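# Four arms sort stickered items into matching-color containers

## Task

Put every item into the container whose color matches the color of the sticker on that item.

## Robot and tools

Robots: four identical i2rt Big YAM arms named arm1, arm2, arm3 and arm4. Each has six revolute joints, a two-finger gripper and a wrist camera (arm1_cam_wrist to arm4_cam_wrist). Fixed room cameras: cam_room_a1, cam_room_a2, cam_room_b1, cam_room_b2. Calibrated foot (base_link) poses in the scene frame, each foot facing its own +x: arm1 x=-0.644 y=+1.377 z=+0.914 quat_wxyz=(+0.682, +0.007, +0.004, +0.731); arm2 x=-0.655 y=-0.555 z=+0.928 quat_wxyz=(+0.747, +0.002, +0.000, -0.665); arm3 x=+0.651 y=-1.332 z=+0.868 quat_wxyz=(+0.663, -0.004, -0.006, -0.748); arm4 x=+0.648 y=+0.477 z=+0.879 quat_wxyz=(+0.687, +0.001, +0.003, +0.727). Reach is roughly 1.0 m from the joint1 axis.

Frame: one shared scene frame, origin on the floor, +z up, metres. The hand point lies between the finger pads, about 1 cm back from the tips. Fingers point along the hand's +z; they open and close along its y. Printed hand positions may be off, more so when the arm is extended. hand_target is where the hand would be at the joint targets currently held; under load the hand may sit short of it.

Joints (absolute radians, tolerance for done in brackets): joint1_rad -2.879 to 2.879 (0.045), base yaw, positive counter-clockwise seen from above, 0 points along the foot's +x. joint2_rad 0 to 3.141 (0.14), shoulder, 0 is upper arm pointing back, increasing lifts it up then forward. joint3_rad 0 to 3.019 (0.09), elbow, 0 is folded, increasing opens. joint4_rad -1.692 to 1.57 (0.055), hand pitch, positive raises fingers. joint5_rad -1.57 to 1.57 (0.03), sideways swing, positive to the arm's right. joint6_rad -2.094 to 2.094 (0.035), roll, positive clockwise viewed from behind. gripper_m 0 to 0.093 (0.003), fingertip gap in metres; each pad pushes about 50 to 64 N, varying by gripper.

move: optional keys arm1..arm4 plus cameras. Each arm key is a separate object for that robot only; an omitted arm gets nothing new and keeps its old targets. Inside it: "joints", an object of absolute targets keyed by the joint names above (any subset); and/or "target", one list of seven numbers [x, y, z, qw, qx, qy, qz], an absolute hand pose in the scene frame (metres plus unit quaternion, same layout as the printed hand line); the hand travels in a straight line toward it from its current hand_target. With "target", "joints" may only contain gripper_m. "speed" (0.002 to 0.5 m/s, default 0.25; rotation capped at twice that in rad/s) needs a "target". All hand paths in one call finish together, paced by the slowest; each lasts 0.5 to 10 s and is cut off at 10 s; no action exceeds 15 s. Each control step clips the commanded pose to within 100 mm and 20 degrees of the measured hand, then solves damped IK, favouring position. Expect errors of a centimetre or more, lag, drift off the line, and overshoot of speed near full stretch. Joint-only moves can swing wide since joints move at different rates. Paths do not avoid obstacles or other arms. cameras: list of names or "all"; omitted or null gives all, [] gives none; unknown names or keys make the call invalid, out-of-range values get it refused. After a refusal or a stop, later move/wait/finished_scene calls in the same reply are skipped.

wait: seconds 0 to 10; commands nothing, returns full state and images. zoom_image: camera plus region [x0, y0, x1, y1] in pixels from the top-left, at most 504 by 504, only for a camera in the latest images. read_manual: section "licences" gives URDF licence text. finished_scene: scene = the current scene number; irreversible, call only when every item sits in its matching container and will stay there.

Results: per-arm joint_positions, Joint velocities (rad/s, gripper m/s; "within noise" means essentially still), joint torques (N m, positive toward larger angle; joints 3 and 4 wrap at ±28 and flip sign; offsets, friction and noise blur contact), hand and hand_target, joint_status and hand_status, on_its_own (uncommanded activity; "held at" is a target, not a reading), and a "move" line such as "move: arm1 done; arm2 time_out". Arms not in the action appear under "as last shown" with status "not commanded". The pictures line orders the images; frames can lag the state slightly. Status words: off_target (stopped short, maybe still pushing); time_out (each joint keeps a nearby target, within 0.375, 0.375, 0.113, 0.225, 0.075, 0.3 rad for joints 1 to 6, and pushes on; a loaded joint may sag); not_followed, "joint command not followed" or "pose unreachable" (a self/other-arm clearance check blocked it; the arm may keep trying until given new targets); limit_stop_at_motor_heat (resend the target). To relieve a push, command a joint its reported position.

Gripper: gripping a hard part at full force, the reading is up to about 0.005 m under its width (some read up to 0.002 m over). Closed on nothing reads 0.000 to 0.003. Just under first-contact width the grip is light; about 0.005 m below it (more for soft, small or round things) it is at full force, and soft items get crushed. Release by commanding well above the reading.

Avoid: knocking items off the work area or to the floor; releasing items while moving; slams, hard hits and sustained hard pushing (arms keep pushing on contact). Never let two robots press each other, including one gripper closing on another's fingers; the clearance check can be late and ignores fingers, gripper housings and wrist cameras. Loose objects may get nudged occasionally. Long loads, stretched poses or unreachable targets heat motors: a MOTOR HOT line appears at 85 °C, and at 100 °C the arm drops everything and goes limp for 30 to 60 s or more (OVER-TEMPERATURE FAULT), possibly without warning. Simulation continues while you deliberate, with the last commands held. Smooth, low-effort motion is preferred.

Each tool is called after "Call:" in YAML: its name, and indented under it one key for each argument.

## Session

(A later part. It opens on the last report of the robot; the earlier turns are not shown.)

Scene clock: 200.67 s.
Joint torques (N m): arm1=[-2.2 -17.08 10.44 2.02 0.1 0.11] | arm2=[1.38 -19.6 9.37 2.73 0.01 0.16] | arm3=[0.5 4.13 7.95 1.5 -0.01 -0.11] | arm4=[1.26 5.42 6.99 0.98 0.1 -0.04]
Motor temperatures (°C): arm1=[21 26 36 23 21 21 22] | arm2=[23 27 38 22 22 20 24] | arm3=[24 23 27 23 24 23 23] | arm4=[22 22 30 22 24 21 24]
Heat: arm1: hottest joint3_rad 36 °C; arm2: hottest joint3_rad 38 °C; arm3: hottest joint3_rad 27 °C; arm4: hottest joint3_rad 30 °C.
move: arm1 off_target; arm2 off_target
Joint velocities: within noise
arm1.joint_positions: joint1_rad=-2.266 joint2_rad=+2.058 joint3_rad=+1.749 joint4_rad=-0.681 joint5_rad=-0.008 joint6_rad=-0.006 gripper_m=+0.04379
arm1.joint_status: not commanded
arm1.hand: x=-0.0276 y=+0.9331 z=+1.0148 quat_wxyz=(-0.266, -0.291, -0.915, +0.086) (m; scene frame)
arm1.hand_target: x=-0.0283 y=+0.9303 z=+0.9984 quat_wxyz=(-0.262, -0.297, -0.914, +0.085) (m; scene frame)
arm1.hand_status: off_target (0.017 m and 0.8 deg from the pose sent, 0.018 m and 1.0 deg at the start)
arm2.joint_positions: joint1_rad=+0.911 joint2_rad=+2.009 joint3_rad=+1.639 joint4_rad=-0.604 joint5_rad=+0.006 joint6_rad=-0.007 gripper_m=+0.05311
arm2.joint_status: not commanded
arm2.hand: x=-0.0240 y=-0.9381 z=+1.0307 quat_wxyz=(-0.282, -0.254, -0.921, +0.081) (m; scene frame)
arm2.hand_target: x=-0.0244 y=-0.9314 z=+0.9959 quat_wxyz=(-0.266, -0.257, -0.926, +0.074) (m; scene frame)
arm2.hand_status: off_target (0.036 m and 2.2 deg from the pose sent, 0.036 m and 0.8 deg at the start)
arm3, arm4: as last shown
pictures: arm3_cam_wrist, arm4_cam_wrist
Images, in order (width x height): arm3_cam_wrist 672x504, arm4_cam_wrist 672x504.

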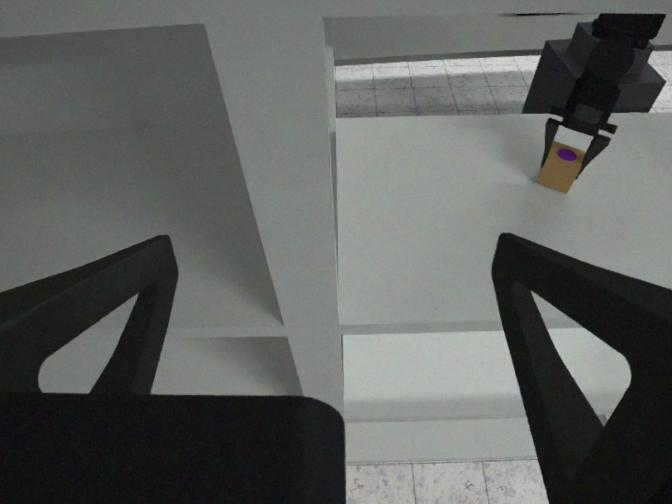

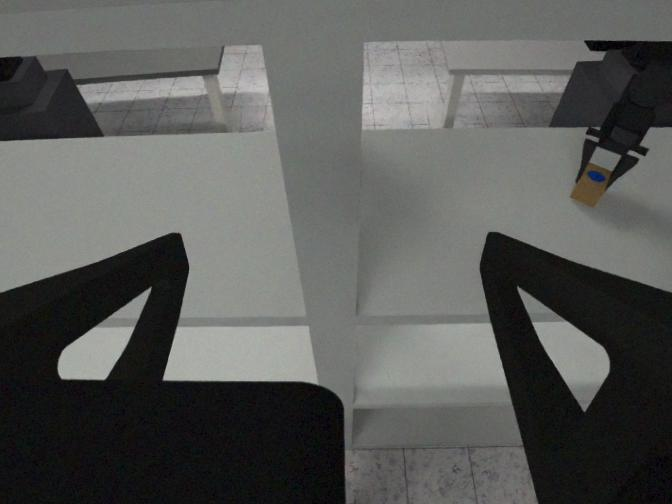

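Call:
move:
  arm1: {"target":[-0.03,0.928,0.98,0.2621,0.2970,0.9143,-0.0852],"speed":0.06}
  arm2: {"target":[-0.03,-0.93,0.98,0.2656,0.2569,0.9263,-0.0736],"speed":0.06}
  cameras: ["arm3_cam_wrist","arm4_cam_wrist"]

Call:
zoom_image:
  camera: "arm3_cam_wrist"
  region: [480, 80, 672, 224]

Call:
zoom_image:
  camera: "arm4_cam_wrist"
  region: [512, 100, 672, 220]

Scene clock: 208.67 s.
Joint torques (N m): arm1=[-2.49 -16.38 9.36 1.85 0.07 0.09] | arm2=[1.26 -19.25 7.68 2.52 -0.03 0.14] | arm3=[0.67 4.19 7.97 1.51 -0.01 -0.1] | arm4=[0.97 4.84 7.01 1.1 0.07 -0.07]
Motor temperatures (°C): arm1=[21 26 36 23 21 21 22] | arm2=[23 27 36 22 22 20 24] | arm3=[24 23 27 23 24 23 23] | arm4=[22 22 29 22 24 21 24]
Heat: arm1: hottest joint3_rad 36 °C; arm2: hottest joint3_rad 36 °C; arm3: hottest joint3_rad 27 °C; arm4: hottest joint3_rad 29 °C.
move: arm1 off_target; arm2 off_target
Joint velocities: within noise
arm1.joint_positions: joint1_rad=-2.266 joint2_rad=+2.058 joint3_rad=+1.736 joint4_rad=-0.638 joint5_rad=-0.009 joint6_rad=-0.006 gripper_m=+0.04379
arm1.joint_status: not commanded
arm1.hand: x=-0.0239 y=+0.9306 z=+1.0143 quat_wxyz=(-0.280, -0.290, -0.911, +0.090) (m; scene frame)
arm1.hand_target: x=-0.0309 y=+0.9289 z=+0.9809 quat_wxyz=(-0.262, -0.297, -0.914, +0.085) (m; scene frame)
arm1.hand_status: off_target (0.035 m and 2.3 deg from the pose sent, 0.035 m and 0.8 deg at the start)
arm2.joint_positions: joint1_rad=+0.911 joint2_rad=+2.005 joint3_rad=+1.615 joint4_rad=-0.556 joint5_rad=+0.005 joint6_rad=-0.007 gripper_m=+0.05311
arm2.joint_status: not commanded
arm2.hand: x=-0.0223 y=-0.9390 z=+1.0290 quat_wxyz=(-0.296, -0.253, -0.917, +0.084) (m; scene frame)
arm2.hand_target: x=-0.0318 y=-0.9292 z=+0.9817 quat_wxyz=(-0.265, -0.257, -0.926, +0.074) (m; scene frame)
arm2.hand_status: off_target (0.050 m and 3.8 deg from the pose sent, 0.052 m and 2.1 deg at the start)
arm3.joint_positions: joint1_rad=-1.439 joint2_rad=+0.497 joint3_rad=+1.390 joint4_rad=-1.193 joint5_rad=+0.001 joint6_rad=+0.006 gripper_m=+0.09400
arm3.joint_status: not commanded
arm3.hand: x=+0.4545 y=-1.3251 z=+1.4627 quat_wxyz=(-0.010, -0.805, +0.002, +0.593) (m; scene frame)
arm3.hand_target: x=+0.4557 y=-1.3230 z=+1.4654 quat_wxyz=(-0.005, -0.805, +0.004, +0.593) (m; scene frame)
arm3.hand_status: not commanded
arm4.joint_positions: joint1_rad=+1.497 joint2_rad=+0.489 joint3_rad=+1.394 joint4_rad=-1.188 joint5_rad=-0.001 joint6_rad=+0.012 gripper_m=+0.09402
arm4.joint_status: not commanded
arm4.hand: x=+0.4594 y=+0.4831 z=+1.4800 quat_wxyz=(+0.000, +0.798, -0.013, -0.602) (m; scene frame)
arm4.hand_target: x=+0.4562 y=+0.4826 z=+1.4782 quat_wxyz=(-0.003, +0.803, -0.007, -0.595) (m; scene frame)
arm4.hand_status: not commanded
pictures: arm3_cam_wrist, arm4_cam_wrist
Images, in order (width x height): arm3_cam_wrist 672x504, arm4_cam_wrist 672x504.

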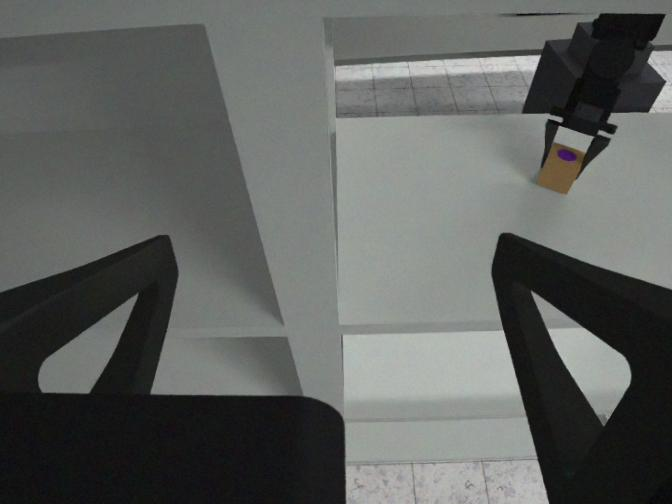

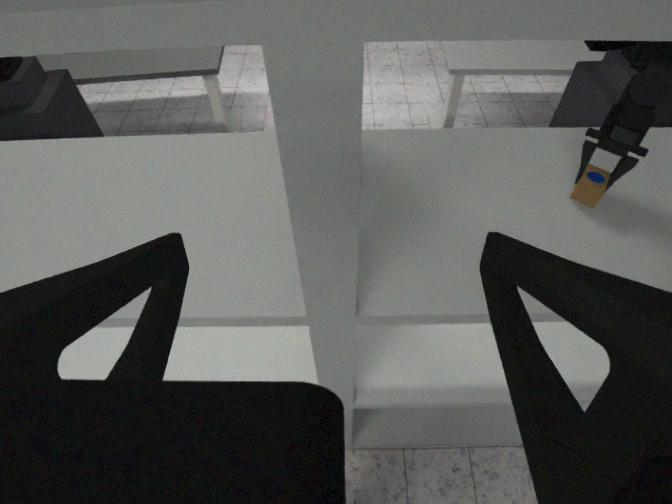

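Scaled by 2.625.

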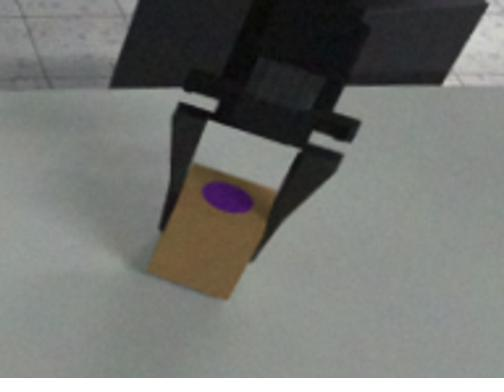

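Scaled by 3.150.

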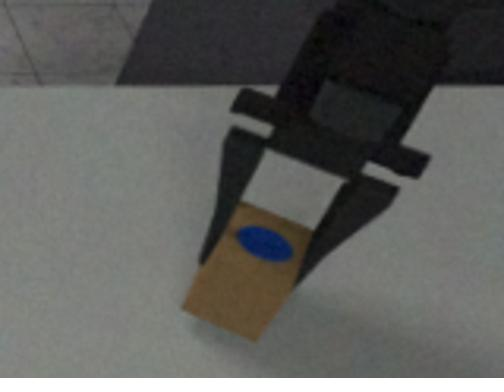

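Call:
move:
  arm1: {"target":[-0.03,0.93,1.014,0.2621,0.2970,0.9143,-0.0852],"speed":0.06}
  arm2: {"target":[-0.03,-0.932,1.028,0.2656,0.2569,0.9263,-0.0736],"speed":0.06}
  cameras: []

Call:
move:
  arm1: {"joints":{"gripper_m":0.06}}
  arm2: {"joints":{"gripper_m":0.07}}
  cameras: []

Call:
move:
  arm1: {"joints":{"gripper_m":0.085}}
  arm2: {"joints":{"gripper_m":0.09}}
  cameras: ["arm3_cam_wrist","arm4_cam_wrist"]

Call:
zoom_image:
  camera: "arm3_cam_wrist"
  region: [480, 80, 672, 224]

Call:
zoom_image:
  camera: "arm4_cam_wrist"
  region: [512, 100, 672, 220]

Scene clock: 220.07 s.
Joint torques (N m): arm1=[-2.43 -18.43 12.78 0.4 0.05 0.08] | arm2=[0.97 -21.89 12.74 0.68 -0.1 0.11] | arm3=[0.62 4.31 7.97 1.55 -0.01 -0.12] | arm4=[1.2 5.01 6.97 1.1 0.09 -0.07]
Motor temperatures (°C): arm1=[21 26 36 23 21 21 23] | arm2=[23 27 34 22 22 20 25] | arm3=[24 23 27 23 24 23 23] | arm4=[22 22 29 22 24 21 24]
Heat: arm1: hottest joint3_rad 36 °C; arm2: hottest joint3_rad 34 °C; arm3: hottest joint3_rad 27 °C; arm4: hottest joint3_rad 29 °C.
move: arm1 done; arm2 done
Joint velocities: within noise
arm1.joint_positions: joint1_rad=-2.266 joint2_rad=+2.054 joint3_rad=+1.736 joint4_rad=-0.666 joint5_rad=-0.009 joint6_rad=-0.002 gripper_m=+0.04379
arm1.joint_status: not commanded
arm1.hand: x=-0.0283 y=+0.9338 z=+1.0134 quat_wxyz=(-0.269, -0.293, -0.913, +0.086) (m; scene frame)
arm1.hand_target: x=-0.0300 y=+0.9301 z=+1.0141 quat_wxyz=(-0.262, -0.297, -0.914, +0.085) (m; scene frame)
arm1.hand_status: done (0.004 m and 1.0 deg from the pose sent, 0.006 m and 2.3 deg at the start)
arm2.joint_positions: joint1_rad=+0.911 joint2_rad=+1.994 joint3_rad=+1.615 joint4_rad=-0.616 joint5_rad=+0.005 joint6_rad=-0.007 gripper_m=+0.05311
arm2.joint_status: not commanded
arm2.hand: x=-0.0326 y=-0.9328 z=+1.0285 quat_wxyz=(-0.273, -0.255, -0.924, +0.078) (m; scene frame)
arm2.hand_target: x=-0.0301 y=-0.9321 z=+1.0280 quat_wxyz=(-0.266, -0.257, -0.926, +0.074) (m; scene frame)
arm2.hand_status: done (0.003 m and 1.1 deg from the pose sent, 0.010 m and 3.8 deg at the start)
arm3, arm4: as last shown
pictures: none
No camera images: "cameras" was empty.

Scene clock: 220.57 s.
Joint torques (N m): arm1=[-2.02 -19.43 12.79 0.87 0.1 0.07] | arm2=[0.97 -21.77 12.66 1.26 -0.09 0.11] | arm3=[0.44 4.19 7.99 1.5 -0.01 -0.12] | arm4=[1.55 5.3 6.94 1.13 0.07 -0.1]
Motor temperatures (°C): arm1=[21 26 36 23 21 21 23] | arm2=[23 27 34 22 22 20 25] | arm3=[24 23 27 23 24 23 23] | arm4=[22 22 29 22 24 21 24]
Heat: arm1: hottest joint3_rad 36 °C; arm2: hottest joint3_rad 34 °C; arm3: hottest joint3_rad 27 °C; arm4: hottest joint3_rad 29 °C.
move: arm1 done; arm2 done
Joint velocities: within noise
arm1.joint_positions: joint1_rad=-2.266 joint2_rad=+2.056 joint3_rad=+1.736 joint4_rad=-0.681 joint5_rad=-0.009 joint6_rad=-0.002 gripper_m=+0.05996
arm1.joint_status: all done
arm1.hand: x=-0.0310 y=+0.9357 z=+1.0100 quat_wxyz=(-0.261, -0.294, -0.916, +0.084) (m; scene frame)
arm1.hand_target: x=-0.0300 y=+0.9301 z=+1.0141 quat_wxyz=(-0.262, -0.297, -0.914, +0.085) (m; scene frame)
arm1.hand_status: not commanded
arm2.joint_positions: joint1_rad=+0.911 joint2_rad=+1.994 joint3_rad=+1.615 joint4_rad=-0.631 joint5_rad=+0.005 joint6_rad=-0.007 gripper_m=+0.06993
arm2.joint_status: all done
arm2.hand: x=-0.0353 y=-0.9311 z=+1.0264 quat_wxyz=(-0.266, -0.256, -0.926, +0.076) (m; scene frame)
arm2.hand_target: x=-0.0302 y=-0.9320 z=+1.0280 quat_wxyz=(-0.266, -0.257, -0.926, +0.074) (m; scene frame)
arm2.hand_status: not commanded
arm3, arm4: as last shown
pictures: none
No camera images: "cameras" was empty.

Scene clock: 221.07 s.
Joint torques (N m): arm1=[-2.14 -19.14 12.68 0.76 0.11 0.04] | arm2=[1.03 -21.83 12.71 1.29 -0.09 0.13] | arm3=[0.44 4.25 7.94 1.54 -0.01 -0.11] | arm4=[1.32 5.48 7.01 1.03 0.08 -0.07]
Motor temperatures (°C): arm1=[21 26 36 23 21 21 22] | arm2=[23 27 34 22 22 20 25] | arm3=[24 23 27 23 24 23 23] | arm4=[22 22 29 22 24 21 24]
Heat: arm1: hottest joint3_rad 36 °C; arm2: hottest joint3_rad 34 °C; arm3: hottest joint3_rad 27 °C; arm4: hottest joint3_rad 29 °C.
move: arm1 done; arm2 done
Joint velocities: within noise
arm1.joint_positions: joint1_rad=-2.266 joint2_rad=+2.056 joint3_rad=+1.736 joint4_rad=-0.681 joint5_rad=-0.009 joint6_rad=-0.002 gripper_m=+0.08494
arm1.joint_status: all done
arm1.hand: x=-0.0310 y=+0.9357 z=+1.0100 quat_wxyz=(-0.261, -0.294, -0.916, +0.084) (m; scene frame)
arm1.hand_target: x=-0.0300 y=+0.9301 z=+1.0141 quat_wxyz=(-0.262, -0.297, -0.914, +0.085) (m; scene frame)
arm1.hand_status: not commanded
arm2.joint_positions: joint1_rad=+0.911 joint2_rad=+1.994 joint3_rad=+1.615 joint4_rad=-0.631 joint5_rad=+0.005 joint6_rad=-0.007 gripper_m=+0.08990
arm2.joint_status: all done
arm2.hand: x=-0.0353 y=-0.9311 z=+1.0264 quat_wxyz=(-0.266, -0.256, -0.926, +0.076) (m; scene frame)
arm2.hand_target: x=-0.0302 y=-0.9320 z=+1.0280 quat_wxyz=(-0.266, -0.257, -0.926, +0.074) (m; scene frame)
arm2.hand_status: not commanded
arm3, arm4: as last shown
pictures: arm3_cam_wrist, arm4_cam_wrist
Images, in order (width x height): arm3_cam_wrist 672x504, arm4_cam_wrist 672x504.

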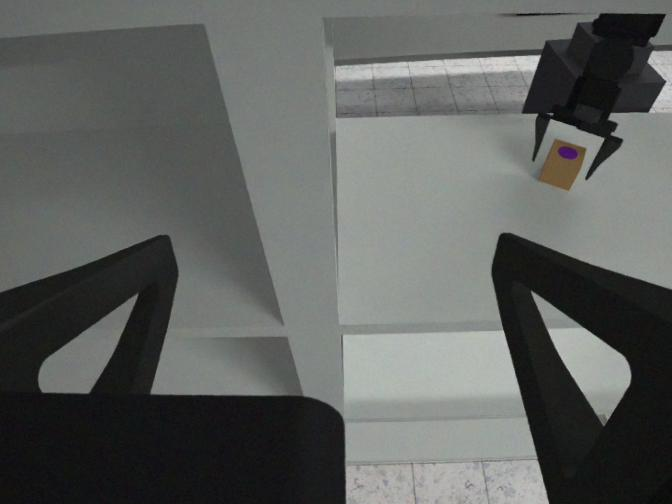

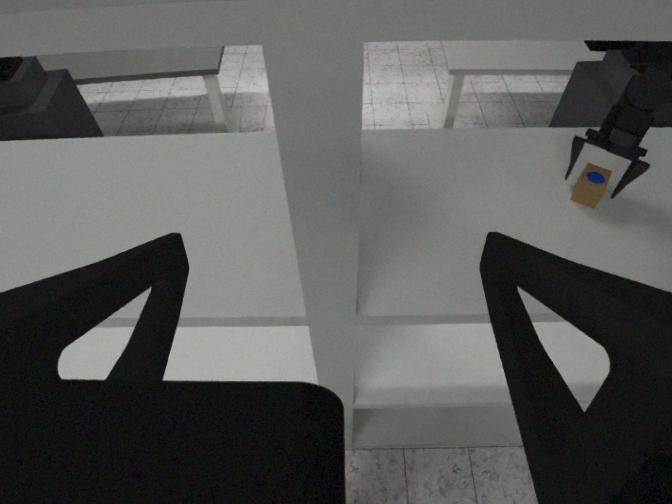

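Scaled by 2.625.

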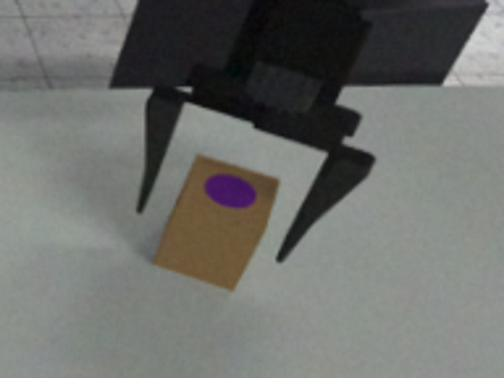

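Scaled by 3.150.

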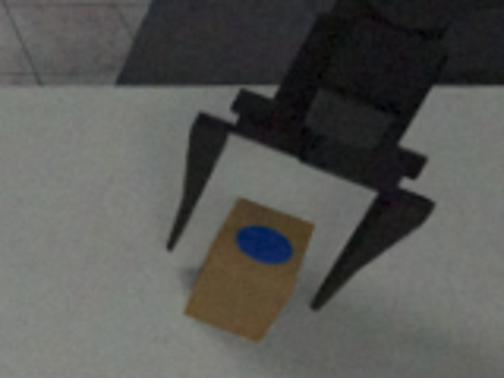

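Call:
move:
  arm1: {"target":[-0.09,0.972,1.10,0.2621,0.2970,0.9143,-0.0852],"speed":0.12}
  arm2: {"target":[-0.09,-0.896,1.11,0.2656,0.2569,0.9263,-0.0736],"speed":0.12}
  cameras: []

Call:
move:
  arm1: {"target":[-0.304,1.13,1.12,0.2621,0.2970,0.9143,-0.0852],"speed":0.3}
  arm2: {"target":[-0.295,-0.771,1.12,0.2656,0.2569,0.9263,-0.0736],"speed":0.3}
  cameras: ["arm3_cam_wrist","arm4_cam_wrist"]

Call:
zoom_image:
  camera: "arm3_cam_wrist"
  region: [480, 80, 672, 224]

Call:
zoom_image:
  camera: "arm4_cam_wrist"
  region: [512, 100, 672, 220]

Scene clock: 229.43 s.
Joint torques (N m): arm1=[-3.25 -17.44 11.08 0.76 -0.02 0.05] | arm2=[1.03 -20.48 9.83 1.25 -0.09 0.13] | arm3=[0.5 4.31 7.94 1.54 -0.01 -0.11] | arm4=[0.91 5.13 6.93 1.14 0.1 -0.08]
Motor temperatures (°C): arm1=[21 27 36 23 21 21 22] | arm2=[23 28 33 22 22 20 24] | arm3=[24 23 27 23 24 23 23] | arm4=[22 22 29 22 24 21 24]
Heat: arm1: hottest joint3_rad 36 °C; arm2: hottest joint3_rad 33 °C; arm3: hottest joint3_rad 27 °C; arm4: hottest joint3_rad 29 °C.
move: arm1 off_target; arm2 done
Joint velocities: within noise
arm1.joint_positions: joint1_rad=-2.266 joint2_rad=+1.823 joint3_rad=+1.597 joint4_rad=-0.775 joint5_rad=-0.009 joint6_rad=-0.002 gripper_m=+0.08494
arm1.joint_status: not commanded
arm1.hand: x=-0.0839 y=+0.9747 z=+1.0917 quat_wxyz=(-0.261, -0.294, -0.916, +0.084) (m; scene frame)
arm1.hand_target: x=-0.0899 y=+0.9721 z=+1.0999 quat_wxyz=(-0.262, -0.297, -0.914, +0.085) (m; scene frame)
arm1.hand_status: off_target (0.011 m and 0.5 deg from the pose sent, 0.114 m and 0.5 deg at the start)
arm2.joint_positions: joint1_rad=+0.911 joint2_rad=+1.769 joint3_rad=+1.516 joint4_rad=-0.736 joint5_rad=+0.005 joint6_rad=-0.007 gripper_m=+0.08990
arm2.joint_status: not commanded
arm2.hand: x=-0.0841 y=-0.9021 z=+1.1156 quat_wxyz=(-0.276, -0.255, -0.923, +0.079) (m; scene frame)
arm2.hand_target: x=-0.0900 y=-0.8962 z=+1.1099 quat_wxyz=(-0.266, -0.257, -0.926, +0.074) (m; scene frame)
arm2.hand_status: done (0.010 m and 1.4 deg from the pose sent, 0.106 m and 0.3 deg at the start)
arm3, arm4: as last shown
pictures: none
No camera images: "cameras" was empty.

Scene clock: 230.93 s.
Joint torques (N m): arm1=[-2.49 -4.31 11.79 0.77 0.02 0.01] | arm2=[1.49 -8.64 10.35 1.39 0.06 0.16] | arm3=[0.32 4.25 7.95 1.52 -0.01 -0.11] | arm4=[1.2 5.25 6.98 1.22 0.11 -0.05]
Motor temperatures (°C): arm1=[21 27 36 23 21 21 22] | arm2=[23 28 33 22 22 20 24] | arm3=[24 23 27 23 24 23 23] | arm4=[22 22 29 22 24 21 24]
Heat: arm1: hottest joint3_rad 36 °C; arm2: hottest joint3_rad 33 °C; arm3: hottest joint3_rad 27 °C; arm4: hottest joint3_rad 29 °C.
move: arm1 done; arm2 off_target
Joint velocities: within noise
arm1.joint_positions: joint1_rad=-2.266 joint2_rad=+1.095 joint3_rad=+0.883 joint4_rad=-0.777 joint5_rad=-0.009 joint6_rad=-0.002 gripper_m=+0.08494
arm1.joint_status: not commanded
arm1.hand: x=-0.3018 y=+1.1328 z=+1.1205 quat_wxyz=(-0.267, -0.293, -0.914, +0.086) (m; scene frame)
arm1.hand_target: x=-0.3040 y=+1.1300 z=+1.1201 quat_wxyz=(-0.262, -0.297, -0.914, +0.085) (m; scene frame)
arm1.hand_status: done (0.004 m and 0.7 deg from the pose sent, 0.271 m and 0.5 deg at the start)
arm2.joint_positions: joint1_rad=+0.911 joint2_rad=+1.124 joint3_rad=+0.870 joint4_rad=-0.731 joint5_rad=+0.005 joint6_rad=-0.007 gripper_m=+0.08990
arm2.joint_status: not commanded
arm2.hand: x=-0.2920 y=-0.7767 z=+1.1289 quat_wxyz=(-0.278, -0.255, -0.923, +0.079) (m; scene frame)
arm2.hand_target: x=-0.2951 y=-0.7711 z=+1.1201 quat_wxyz=(-0.266, -0.257, -0.926, +0.074) (m; scene frame)
arm2.hand_status: off_target (0.011 m and 1.6 deg from the pose sent, 0.248 m and 1.4 deg at the start)
arm3, arm4: as last shown
pictures: arm3_cam_wrist, arm4_cam_wrist
Images, in order (width x height): arm3_cam_wrist 672x504, arm4_cam_wrist 672x504.

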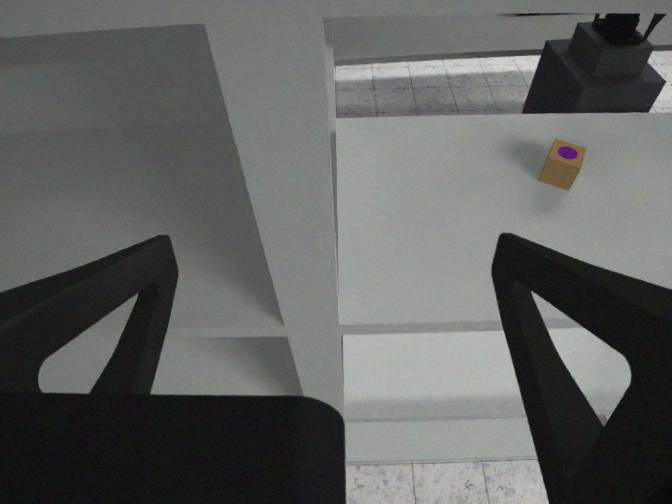

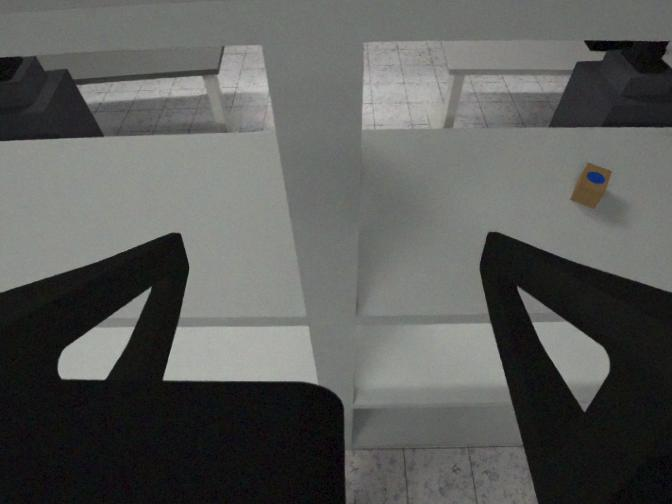

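Scaled by 2.625.

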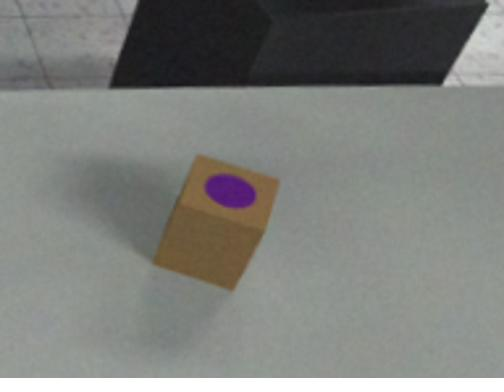

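Scaled by 3.150.

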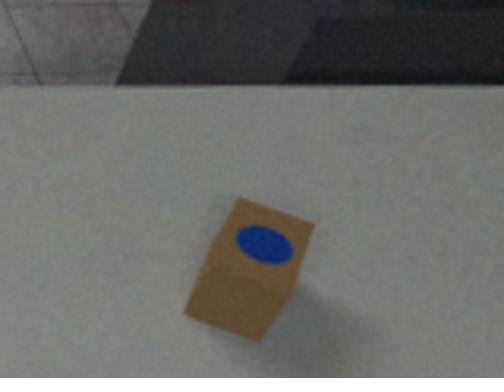

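Call:
move:
  arm3: {"joints":{"joint1_rad":-1.98}}
  arm4: {"joints":{"joint1_rad":0.91}}
  cameras: []

Call:
move:
  arm3: {"joints":{"joint2_rad":1.1,"joint3_rad":0.88,"joint4_rad":-0.83}}
  arm4: {"joints":{"joint2_rad":1.1,"joint3_rad":0.88,"joint4_rad":-0.83}}
  cameras: ["arm3_cam_wrist","arm4_cam_wrist"]

Scene clock: 249.23 s.
Joint torques (N m): arm1=[-2.37 -4.54 11.88 0.98 -0.02 -0.01] | arm2=[1.44 -8.7 10.33 1.35 0.07 0.17] | arm3=[0.44 4.13 7.99 1.5 0.02 -0.11] | arm4=[0.56 5.19 6.91 1.03 0.06 -0.08]
Motor temperatures (°C): arm1=[21 26 35 23 21 21 22] | arm2=[23 27 34 22 22 20 24] | arm3=[24 23 27 23 24 23 23] | arm4=[22 22 29 22 24 21 24]
Heat: arm1: hottest joint3_rad 35 °C; arm2: hottest joint3_rad 34 °C; arm3: hottest joint3_rad 27 °C; arm4: hottest joint3_rad 29 °C.
move: arm3 done; arm4 done
Joint velocities: within noise
arm1, arm2: as last shown
arm3.joint_positions: joint1_rad=-1.969 joint2_rad=+0.497 joint3_rad=+1.390 joint4_rad=-1.193 joint5_rad=+0.000 joint6_rad=+0.006 gripper_m=+0.09401
arm3.joint_status: all done
arm3.hand: x=+0.4805 y=-1.2260 z=+1.4614 quat_wxyz=(+0.145, -0.779, +0.213, +0.572) (m; scene frame)
arm3.hand_target: x=+0.4826 y=-1.2247 z=+1.4641 quat_wxyz=(+0.150, -0.778, +0.215, +0.571) (m; scene frame)
arm3.hand_status: not commanded
arm4.joint_positions: joint1_rad=+0.913 joint2_rad=+0.489 joint3_rad=+1.394 joint4_rad=-1.188 joint5_rad=-0.001 joint6_rad=+0.012 gripper_m=+0.09402
arm4.joint_status: all done
arm4.hand: x=+0.4931 y=+0.5879 z=+1.4794 quat_wxyz=(-0.172, +0.762, -0.243, -0.576) (m; scene frame)
arm4.hand_target: x=+0.4909 y=+0.5903 z=+1.4777 quat_wxyz=(-0.175, +0.767, -0.241, -0.568) (m; scene frame)
arm4.hand_status: not commanded
pictures: none
No camera images: "cameras" was empty.

Scene clock: 250.63 s.
Joint torques (N m): arm1=[-2.37 -4.6 11.69 1.02 -0.04 0.02] | arm2=[1.38 -8.64 10.37 1.39 0.07 0.17] | arm3=[0.62 -8.64 10.58 1.43 0.01 -0.11] | arm4=[0.26 -8.64 11.08 1.21 0.11 -0.08]
Motor temperatures (°C): arm1=[21 26 35 23 21 21 22] | arm2=[23 27 34 22 22 20 24] | arm3=[24 23 27 23 24 23 23] | arm4=[22 22 29 22 24 21 24]
Heat: arm1: hottest joint3_rad 35 °C; arm2: hottest joint3_rad 34 °C; arm3: hottest joint3_rad 27 °C; arm4: hottest joint3_rad 29 °C.
move: arm3 done; arm4 done
Joint velocities: within noise
arm1, arm2: as last shown
arm3.joint_positions: joint1_rad=-1.969 joint2_rad=+1.106 joint3_rad=+0.861 joint4_rad=-0.841 joint5_rad=+0.000 joint6_rad=+0.006 gripper_m=+0.09401
arm3.joint_status: all done
arm3.hand: x=+0.3053 y=-1.1313 z=+1.0537 quat_wxyz=(+0.054, -0.938, +0.253, +0.230) (m; scene frame)
arm3.hand_target: x=+0.3009 y=-1.1234 z=+1.0666 quat_wxyz=(+0.061, -0.933, +0.255, +0.246) (m; scene frame)
arm3.hand_status: not commanded
arm4.joint_positions: joint1_rad=+0.913 joint2_rad=+1.112 joint3_rad=+0.846 joint4_rad=-0.845 joint5_rad=-0.001 joint6_rad=+0.012 gripper_m=+0.09402
arm4.joint_status: all done
arm4.hand: x=+0.3249 y=+0.7005 z=+1.0595 quat_wxyz=(-0.064, +0.928, -0.294, -0.220) (m; scene frame)
arm4.hand_target: x=+0.3152 y=+0.7089 z=+1.0821 quat_wxyz=(-0.074, +0.922, -0.288, -0.247) (m; scene frame)
arm4.hand_status: not commanded
pictures: arm3_cam_wrist, arm4_cam_wrist
Images, in order (width x height): arm3_cam_wrist 672x504, arm4_cam_wrist 672x504.

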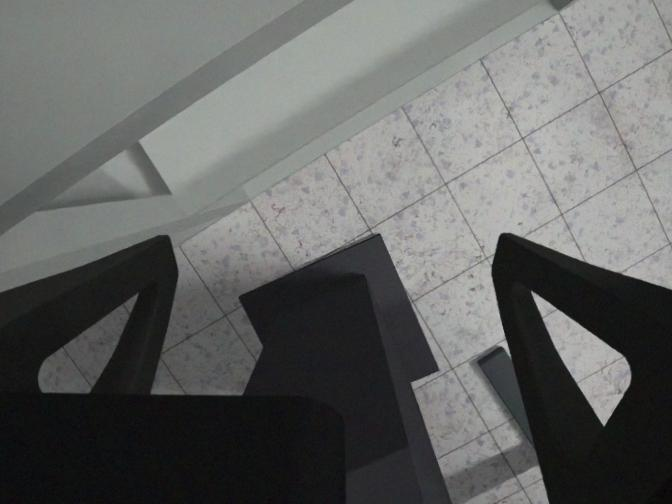

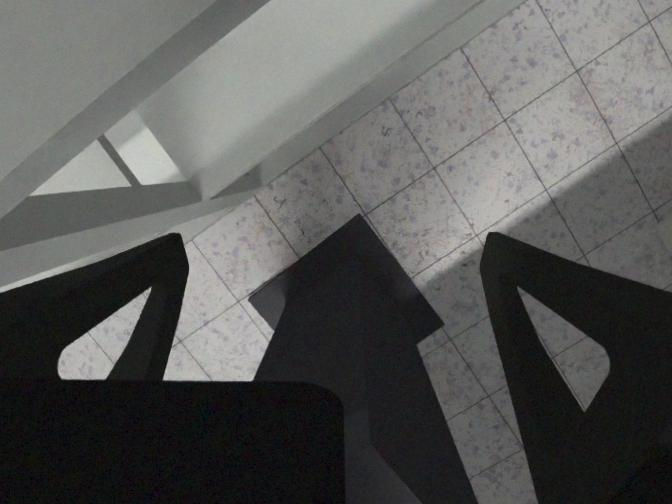

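Call:
move:
  arm3: {"target":[0.005,-0.955,1.09,0.0692,-0.9308,0.2581,0.2494],"speed":0.2}
  arm4: {"target":[0.01,0.925,1.085,0.0800,-0.9187,0.2985,0.2462],"speed":0.2}
  cameras: ["arm3_cam_wrist","arm4_cam_wrist"]

Scene clock: 263.90 s.
Joint torques (N m): arm1=[-2.49 -4.78 11.7 0.88 0 0.02] | arm2=[1.38 -8.53 10.35 1.35 0.06 0.18] | arm3=[1.55 -22.77 14.08 0.61 0.12 0.02] | arm4=[0.97 -23.24 12.83 0.49 0.24 0.08]
Motor temperatures (°C): arm1=[21 26 35 23 21 21 22] | arm2=[23 27 34 22 22 20 23] | arm3=[24 24 28 23 24 23 23] | arm4=[22 22 31 22 24 21 24]
Heat: arm1: hottest joint3_rad 35 °C; arm2: hottest joint3_rad 34 °C; arm3: hottest joint3_rad 28 °C; arm4: hottest joint3_rad 31 °C.
move: arm3 off_target; arm4 off_target
Joint velocities: within noise
arm1, arm2: as last shown
arm3.joint_positions: joint1_rad=-1.969 joint2_rad=+1.980 joint3_rad=+1.911 joint4_rad=-1.009 joint5_rad=+0.018 joint6_rad=+0.006 gripper_m=+0.09401
arm3.joint_status: not commanded
arm3.hand: x=+0.0168 y=-0.9626 z=+1.0697 quat_wxyz=(+0.064, -0.937, +0.255, +0.231) (m; scene frame)
arm3.hand_target: x=+0.0061 y=-0.9556 z=+1.0902 quat_wxyz=(+0.069, -0.931, +0.258, +0.250) (m; scene frame)
arm3.hand_status: off_target (0.025 m and 2.3 deg from the pose sent, 0.350 m and 3.0 deg at the start)
arm4.joint_positions: joint1_rad=+0.913 joint2_rad=+2.085 joint3_rad=+2.044 joint4_rad=-1.028 joint5_rad=+0.012 joint6_rad=+0.012 gripper_m=+0.09402
arm4.joint_status: not commanded
arm4.hand: x=+0.0175 y=+0.9140 z=+1.0763 quat_wxyz=(-0.075, +0.923, -0.294, -0.238) (m; scene frame)
arm4.hand_target: x=+0.0107 y=+0.9245 z=+1.0850 quat_wxyz=(-0.080, +0.918, -0.298, -0.247) (m; scene frame)
arm4.hand_status: off_target (0.016 m and 1.3 deg from the pose sent, 0.388 m and 3.7 deg at the start)
pictures: arm3_cam_wrist, arm4_cam_wrist
Images, in order (width x height): arm3_cam_wrist 672x504, arm4_cam_wrist 672x504.

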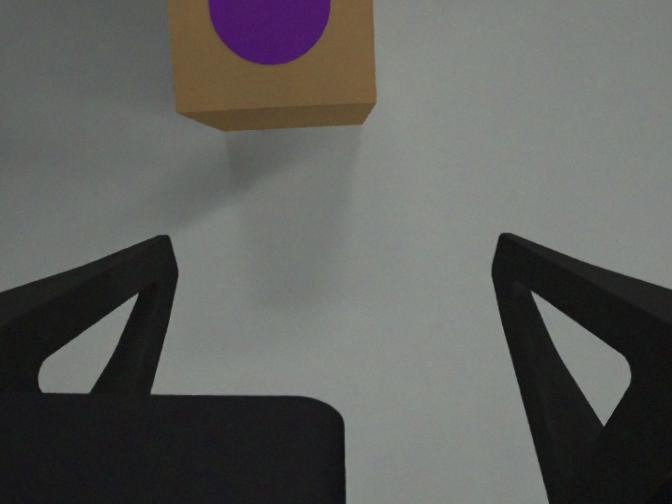

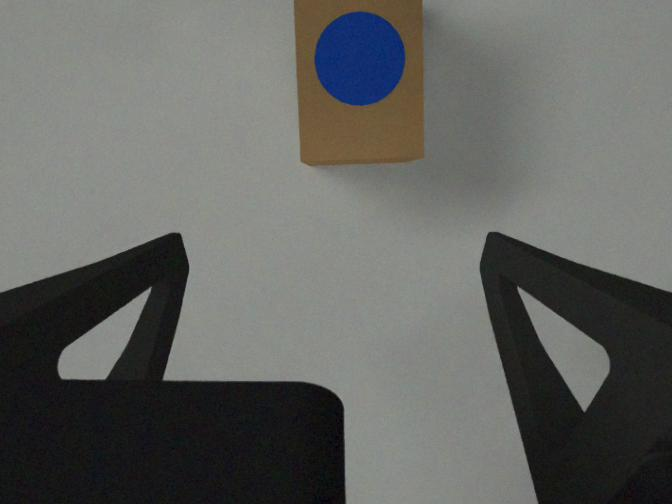

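Call:
move:
  arm3: {"target":[-0.004,-0.972,1.113,0.0692,-0.9308,0.2581,0.2494],"speed":0.12}
  arm4: {"target":[-0.036,0.968,1.072,0.0800,-0.9187,0.2985,0.2462],"speed":0.12}
  cameras: ["arm3_cam_wrist","arm4_cam_wrist"]

Scene clock: 285.53 s.
Joint torques (N m): arm1=[-2.14 -4.6 11.92 1.13 -0.01 0.02] | arm2=[1.44 -8.64 10.35 1.33 0.06 0.17] | arm3=[2.37 -22.95 14.04 0.65 0.14 0.02] | arm4=[1.08 -26.11 12.78 0.47 0 -0.01]
Motor temperatures (°C): arm1=[21 25 35 23 21 21 22] | arm2=[23 26 34 22 22 20 23] | arm3=[24 24 30 23 24 23 23] | arm4=[22 25 36 22 24 21 24]
Heat: arm1: hottest joint3_rad 35 °C; arm2: hottest joint3_rad 34 °C; arm3: hottest joint3_rad 30 °C; arm4: hottest joint3_rad 36 °C.
move: arm3 off_target; arm4 done
Joint velocities: within noise
arm1, arm2: as last shown
arm3.joint_positions: joint1_rad=-1.950 joint2_rad=+1.980 joint3_rad=+1.970 joint4_rad=-1.069 joint5_rad=+0.033 joint6_rad=+0.031 gripper_m=+0.09401
arm3.joint_status: not commanded
arm3.hand: x=+0.0106 y=-0.9716 z=+1.0925 quat_wxyz=(+0.066, -0.935, +0.260, +0.231) (m; scene frame)
arm3.hand_target: x=-0.0029 y=-0.9726 z=+1.1130 quat_wxyz=(+0.069, -0.931, +0.258, +0.250) (m; scene frame)
arm3.hand_status: off_target (0.025 m and 2.2 deg from the pose sent, 0.049 m and 2.3 deg at the start)
arm4.joint_positions: joint1_rad=+0.901 joint2_rad=+2.346 joint3_rad=+2.473 joint4_rad=-1.191 joint5_rad=+0.012 joint6_rad=+0.012 gripper_m=+0.09402
arm4.joint_status: not commanded
arm4.hand: x=-0.0314 y=+0.9598 z=+1.0673 quat_wxyz=(-0.077, +0.920, -0.300, -0.239) (m; scene frame)
arm4.hand_target: x=-0.0353 y=+0.9677 z=+1.0720 quat_wxyz=(-0.080, +0.918, -0.299, -0.247) (m; scene frame)
arm4.hand_status: done (0.010 m and 0.9 deg from the pose sent, 0.076 m and 1.3 deg at the start)
pictures: arm3_cam_wrist, arm4_cam_wrist
Images, in order (width x height): arm3_cam_wrist 672x504, arm4_cam_wrist 672x504.

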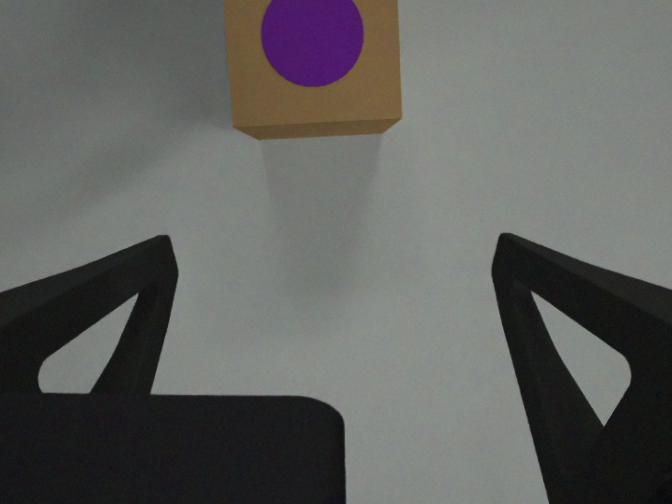

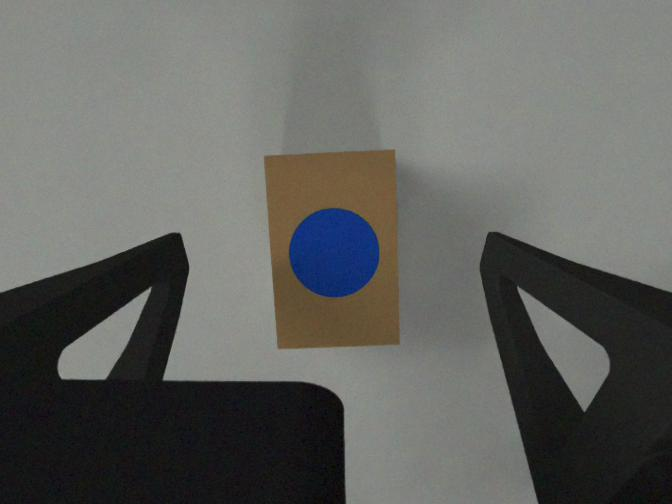

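Call:
move:
  arm3: {"target":[-0.067,-0.942,1.108,0.0692,-0.9308,0.2581,0.2494],"speed":0.15}
  arm4: {"target":[-0.036,0.968,1.016,0.0800,-0.9187,0.2985,0.2462],"speed":0.1}
  cameras: ["arm3_cam_wrist","arm4_cam_wrist"]

Scene clock: 294.07 s.
Joint torques (N m): arm1=[-2.32 -4.13 11.89 0.87 0.04 0.02] | arm2=[1.44 -8.64 10.37 1.35 0.06 0.17] | arm3=[2.49 -26.7 14.12 0.61 0.13 0.03] | arm4=[0.21 -27.28 9.36 1.51 0.01 -0.03]
Motor temperatures (°C): arm1=[21 25 35 23 21 21 22] | arm2=[23 26 34 22 22 20 23] | arm3=[24 25 31 23 24 23 23] | arm4=[22 27 36 22 24 21 24]
Heat: arm1: hottest joint3_rad 35 °C; arm2: hottest joint3_rad 34 °C; arm3: hottest joint3_rad 31 °C; arm4: hottest joint3_rad 36 °C.
move: arm3 off_target; arm4 done
Joint velocities: within noise
arm1, arm2: as last shown
arm3.joint_positions: joint1_rad=-1.950 joint2_rad=+2.251 joint3_rad=+2.414 joint4_rad=-1.241 joint5_rad=+0.035 joint6_rad=+0.035 gripper_m=+0.09401
arm3.joint_status: not commanded
arm3.hand: x=-0.0536 y=-0.9365 z=+1.0886 quat_wxyz=(+0.067, -0.935, +0.262, +0.231) (m; scene frame)
arm3.hand_target: x=-0.0659 y=-0.9427 z=+1.1078 quat_wxyz=(+0.069, -0.931, +0.258, +0.250) (m; scene frame)
arm3.hand_status: off_target (0.024 m and 2.2 deg from the pose sent, 0.084 m and 2.2 deg at the start)
arm4.joint_positions: joint1_rad=+0.901 joint2_rad=+2.346 joint3_rad=+2.344 joint4_rad=-1.060 joint5_rad=+0.012 joint6_rad=+0.012 gripper_m=+0.09402
arm4.joint_status: not commanded
arm4.hand: x=-0.0346 y=+0.9618 z=+1.0188 quat_wxyz=(-0.078, +0.920, -0.300, -0.241) (m; scene frame)
arm4.hand_target: x=-0.0358 y=+0.9680 z=+1.0162 quat_wxyz=(-0.080, +0.919, -0.299, -0.246) (m; scene frame)
arm4.hand_status: done (0.007 m and 0.7 deg from the pose sent, 0.052 m and 0.9 deg at the start)
pictures: arm3_cam_wrist, arm4_cam_wrist
Images, in order (width x height): arm3_cam_wrist 672x504, arm4_cam_wrist 672x504.

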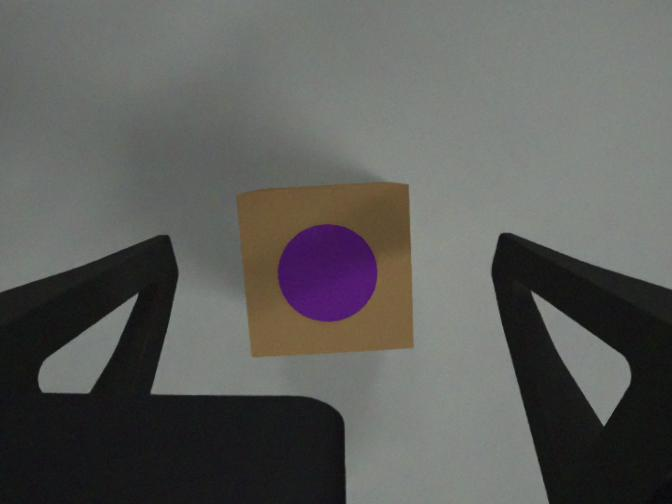

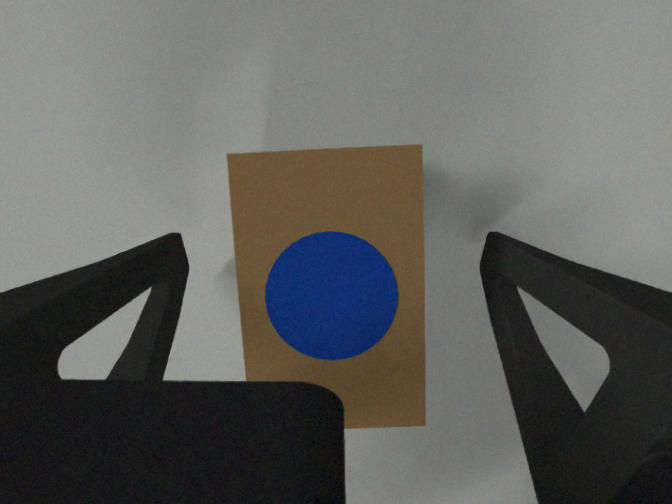

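Call:
move:
  arm3: {"target":[-0.061,-0.945,1.054,0.0692,-0.9308,0.2581,0.2494],"speed":0.1}
  arm4: {"target":[-0.031,0.965,1.006,0.0800,-0.9187,0.2985,0.2462],"speed":0.1}
  cameras: ["arm3_cam_wrist","arm4_cam_wrist"]

Scene clock: 300.83 s.
Joint torques (N m): arm1=[-2.08 -4.66 11.75 0.84 0 0.02] | arm2=[1.38 -8.64 10.35 1.35 0.06 0.17] | arm3=[2.55 -29.16 9.28 1.5 0.11 0.02] | arm4=[0.03 -28.34 8.06 1.16 -0.04 -0.04]
Motor temperatures (°C): arm1=[21 25 35 23 21 21 22] | arm2=[23 26 34 22 22 20 23] | arm3=[24 25 32 23 24 23 23] | arm4=[22 28 36 22 24 21 24]
Heat: arm1: hottest joint3_rad 35 °C; arm2: hottest joint3_rad 34 °C; arm3: hottest joint3_rad 32 °C; arm4: hottest joint3_rad 36 °C.
move: arm3 off_target; arm4 done
Joint velocities: within noise
arm1, arm2: as last shown
arm3.joint_positions: joint1_rad=-1.950 joint2_rad=+2.231 joint3_rad=+2.239 joint4_rad=-1.083 joint5_rad=+0.035 joint6_rad=+0.035 gripper_m=+0.09401
arm3.joint_status: not commanded
arm3.hand: x=-0.0541 y=-0.9369 z=+1.0364 quat_wxyz=(+0.067, -0.934, +0.262, +0.233) (m; scene frame)
arm3.hand_target: x=-0.0608 y=-0.9452 z=+1.0539 quat_wxyz=(+0.069, -0.931, +0.258, +0.249) (m; scene frame)
arm3.hand_status: off_target (0.021 m and 2.0 deg from the pose sent, 0.036 m and 2.2 deg at the start)
arm4.joint_positions: joint1_rad=+0.901 joint2_rad=+2.332 joint3_rad=+2.295 joint4_rad=-1.007 joint5_rad=+0.012 joint6_rad=+0.011 gripper_m=+0.09402
arm4.joint_status: not commanded
arm4.hand: x=-0.0348 y=+0.9619 z=+1.0119 quat_wxyz=(-0.081, +0.918, -0.299, -0.248) (m; scene frame)
arm4.hand_target: x=-0.0310 y=+0.9651 z=+1.0062 quat_wxyz=(-0.080, +0.919, -0.299, -0.246) (m; scene frame)
arm4.hand_status: done (0.008 m and 0.3 deg from the pose sent, 0.014 m and 0.7 deg at the start)
pictures: arm3_cam_wrist, arm4_cam_wrist
Images, in order (width x height): arm3_cam_wrist 672x504, arm4_cam_wrist 672x504.

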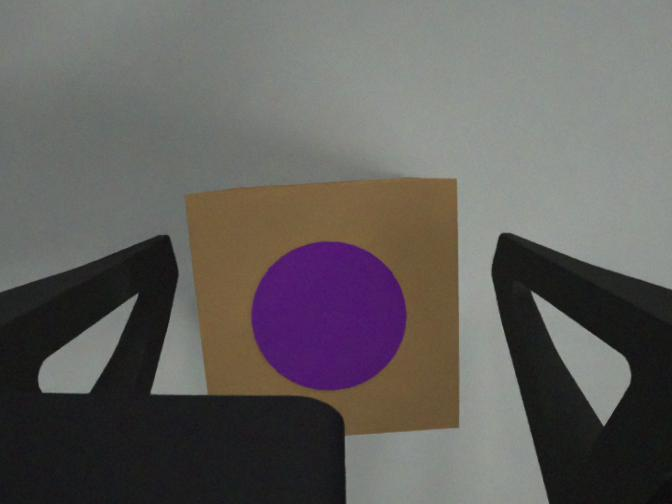

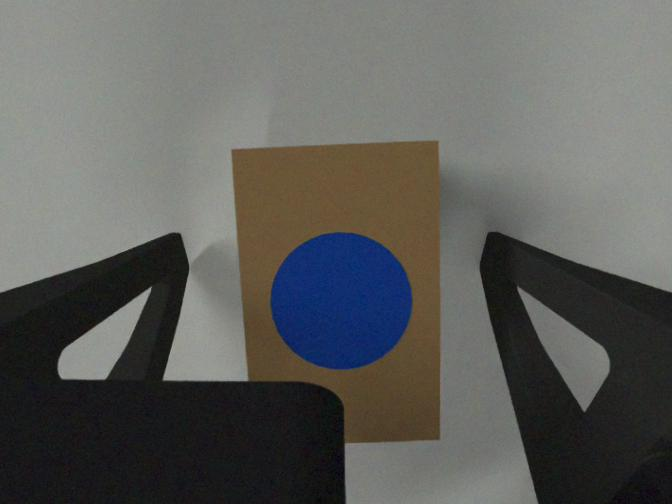

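Call:
move:
  arm3: {"joints":{"gripper_m":0.055}}
  arm4: {"joints":{"gripper_m":0.045}}
  cameras: []

Call:
move:
  arm3: {"joints":{"gripper_m":0.041}}
  arm4: {"joints":{"gripper_m":0.032}}
  cameras: ["arm3_cam_wrist","arm4_cam_wrist"]

Scene clock: 307.97 s.
Joint torques (N m): arm1=[-1.9 -4.25 11.78 0.8 0.01 0.04] | arm2=[1.38 -8.64 10.37 1.36 0.06 0.16] | arm3=[2.49 -29.1 9.33 1.51 0.11 0.01] | arm4=[1.44 -28.22 8.18 1.21 -0.04 -0.01]
Motor temperatures (°C): arm1=[21 25 35 23 21 21 22] | arm2=[23 26 34 22 22 20 23] | arm3=[24 26 32 23 24 23 23] | arm4=[22 29 36 22 24 21 24]
Heat: arm1: hottest joint3_rad 35 °C; arm2: hottest joint3_rad 34 °C; arm3: hottest joint3_rad 32 °C; arm4: hottest joint3_rad 36 °C.
move: arm3 done; arm4 done
Joint velocities: within noise
arm1, arm2: as last shown
arm3.joint_positions: joint1_rad=-1.950 joint2_rad=+2.231 joint3_rad=+2.239 joint4_rad=-1.083 joint5_rad=+0.035 joint6_rad=+0.035 gripper_m=+0.05521
arm3.joint_status: all done
arm3.hand: x=-0.0541 y=-0.9369 z=+1.0364 quat_wxyz=(+0.067, -0.934, +0.262, +0.233) (m; scene frame)
arm3.hand_target: x=-0.0607 y=-0.9451 z=+1.0539 quat_wxyz=(+0.069, -0.931, +0.258, +0.249) (m; scene frame)
arm3.hand_status: not commanded
arm4.joint_positions: joint1_rad=+0.889 joint2_rad=+2.332 joint3_rad=+2.294 joint4_rad=-1.007 joint5_rad=+0.013 joint6_rad=+0.011 gripper_m=+0.04542
arm4.joint_status: all done
arm4.hand: x=-0.0289 y=+0.9700 z=+1.0115 quat_wxyz=(-0.082, +0.916, -0.304, -0.248) (m; scene frame)
arm4.hand_target: x=-0.0311 y=+0.9649 z=+1.0061 quat_wxyz=(-0.080, +0.919, -0.298, -0.246) (m; scene frame)
arm4.hand_status: not commanded
pictures: none
No camera images: "cameras" was empty.

Scene clock: 308.43 s.
Joint torques (N m): arm1=[-2.9 -3.6 11.79 0.96 0.01 0.02] | arm2=[1.61 -8.53 10.33 1.37 0.07 0.17] | arm3=[2.55 -29.22 9.35 1.5 0.11 0.03] | arm4=[1.44 -28.28 8.2 1.11 -0.02 -0.01]
Motor temperatures (°C): arm1=[21 25 35 23 21 21 22] | arm2=[23 26 34 22 22 20 23] | arm3=[24 26 32 23 24 23 23] | arm4=[22 29 35 22 24 21 24]
Heat: arm1: hottest joint3_rad 35 °C; arm2: hottest joint3_rad 34 °C; arm3: hottest joint3_rad 32 °C; arm4: hottest joint3_rad 35 °C.
move: arm3 off_target; arm4 off_target
Joint velocities: within noise
arm1.joint_positions: joint1_rad=-2.266 joint2_rad=+1.095 joint3_rad=+0.883 joint4_rad=-0.777 joint5_rad=-0.009 joint6_rad=-0.002 gripper_m=+0.08494
arm1.joint_status: not commanded
arm1.hand: x=-0.3018 y=+1.1328 z=+1.1205 quat_wxyz=(-0.267, -0.293, -0.914, +0.086) (m; scene frame)
arm1.hand_target: x=-0.3040 y=+1.1300 z=+1.1201 quat_wxyz=(-0.262, -0.297, -0.914, +0.085) (m; scene frame)
arm1.hand_status: not commanded
arm2.joint_positions: joint1_rad=+0.911 joint2_rad=+1.124 joint3_rad=+0.870 joint4_rad=-0.731 joint5_rad=+0.005 joint6_rad=-0.007 gripper_m=+0.08990
arm2.joint_status: not commanded
arm2.hand: x=-0.2920 y=-0.7767 z=+1.1289 quat_wxyz=(-0.278, -0.255, -0.923, +0.079) (m; scene frame)
arm2.hand_target: x=-0.2951 y=-0.7711 z=+1.1201 quat_wxyz=(-0.266, -0.257, -0.926, +0.074) (m; scene frame)
arm2.hand_status: not commanded
arm3.joint_positions: joint1_rad=-1.950 joint2_rad=+2.231 joint3_rad=+2.239 joint4_rad=-1.083 joint5_rad=+0.035 joint6_rad=+0.035 gripper_m=+0.05315
arm3.joint_status: gripper_m off_target (ended at +0.05318, target +0.04100)
arm3.hand: x=-0.0541 y=-0.9369 z=+1.0364 quat_wxyz=(+0.067, -0.934, +0.262, +0.233) (m; scene frame)
arm3.hand_target: x=-0.0607 y=-0.9451 z=+1.0539 quat_wxyz=(+0.069, -0.931, +0.258, +0.249) (m; scene frame)
arm3.hand_status: not commanded
arm4.joint_positions: joint1_rad=+0.889 joint2_rad=+2.332 joint3_rad=+2.294 joint4_rad=-1.007 joint5_rad=+0.013 joint6_rad=+0.011 gripper_m=+0.04449
arm4.joint_status: gripper_m off_target (ended at +0.04450, target +0.03200)
arm4.hand: x=-0.0289 y=+0.9700 z=+1.0115 quat_wxyz=(-0.082, +0.916, -0.304, -0.248) (m; scene frame)
arm4.hand_target: x=-0.0311 y=+0.9649 z=+1.0060 quat_wxyz=(-0.080, +0.919, -0.298, -0.246) (m; scene frame)
arm4.hand_status: not commanded
pictures: arm3_cam_wrist, arm4_cam_wrist
Images, in order (width x height): arm3_cam_wrist 672x504, arm4_cam_wrist 672x504.

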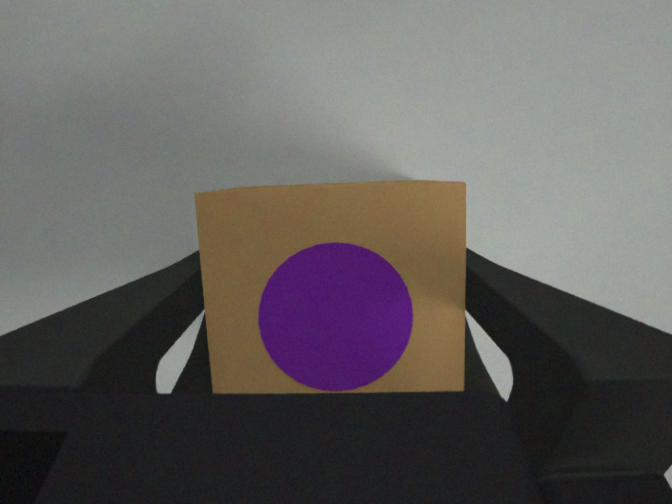

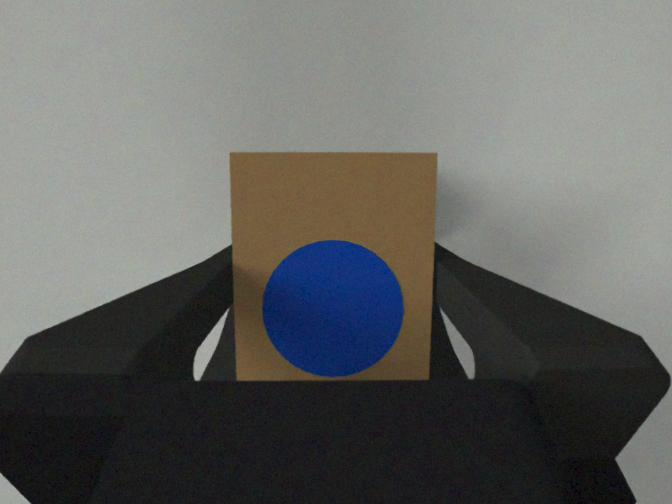

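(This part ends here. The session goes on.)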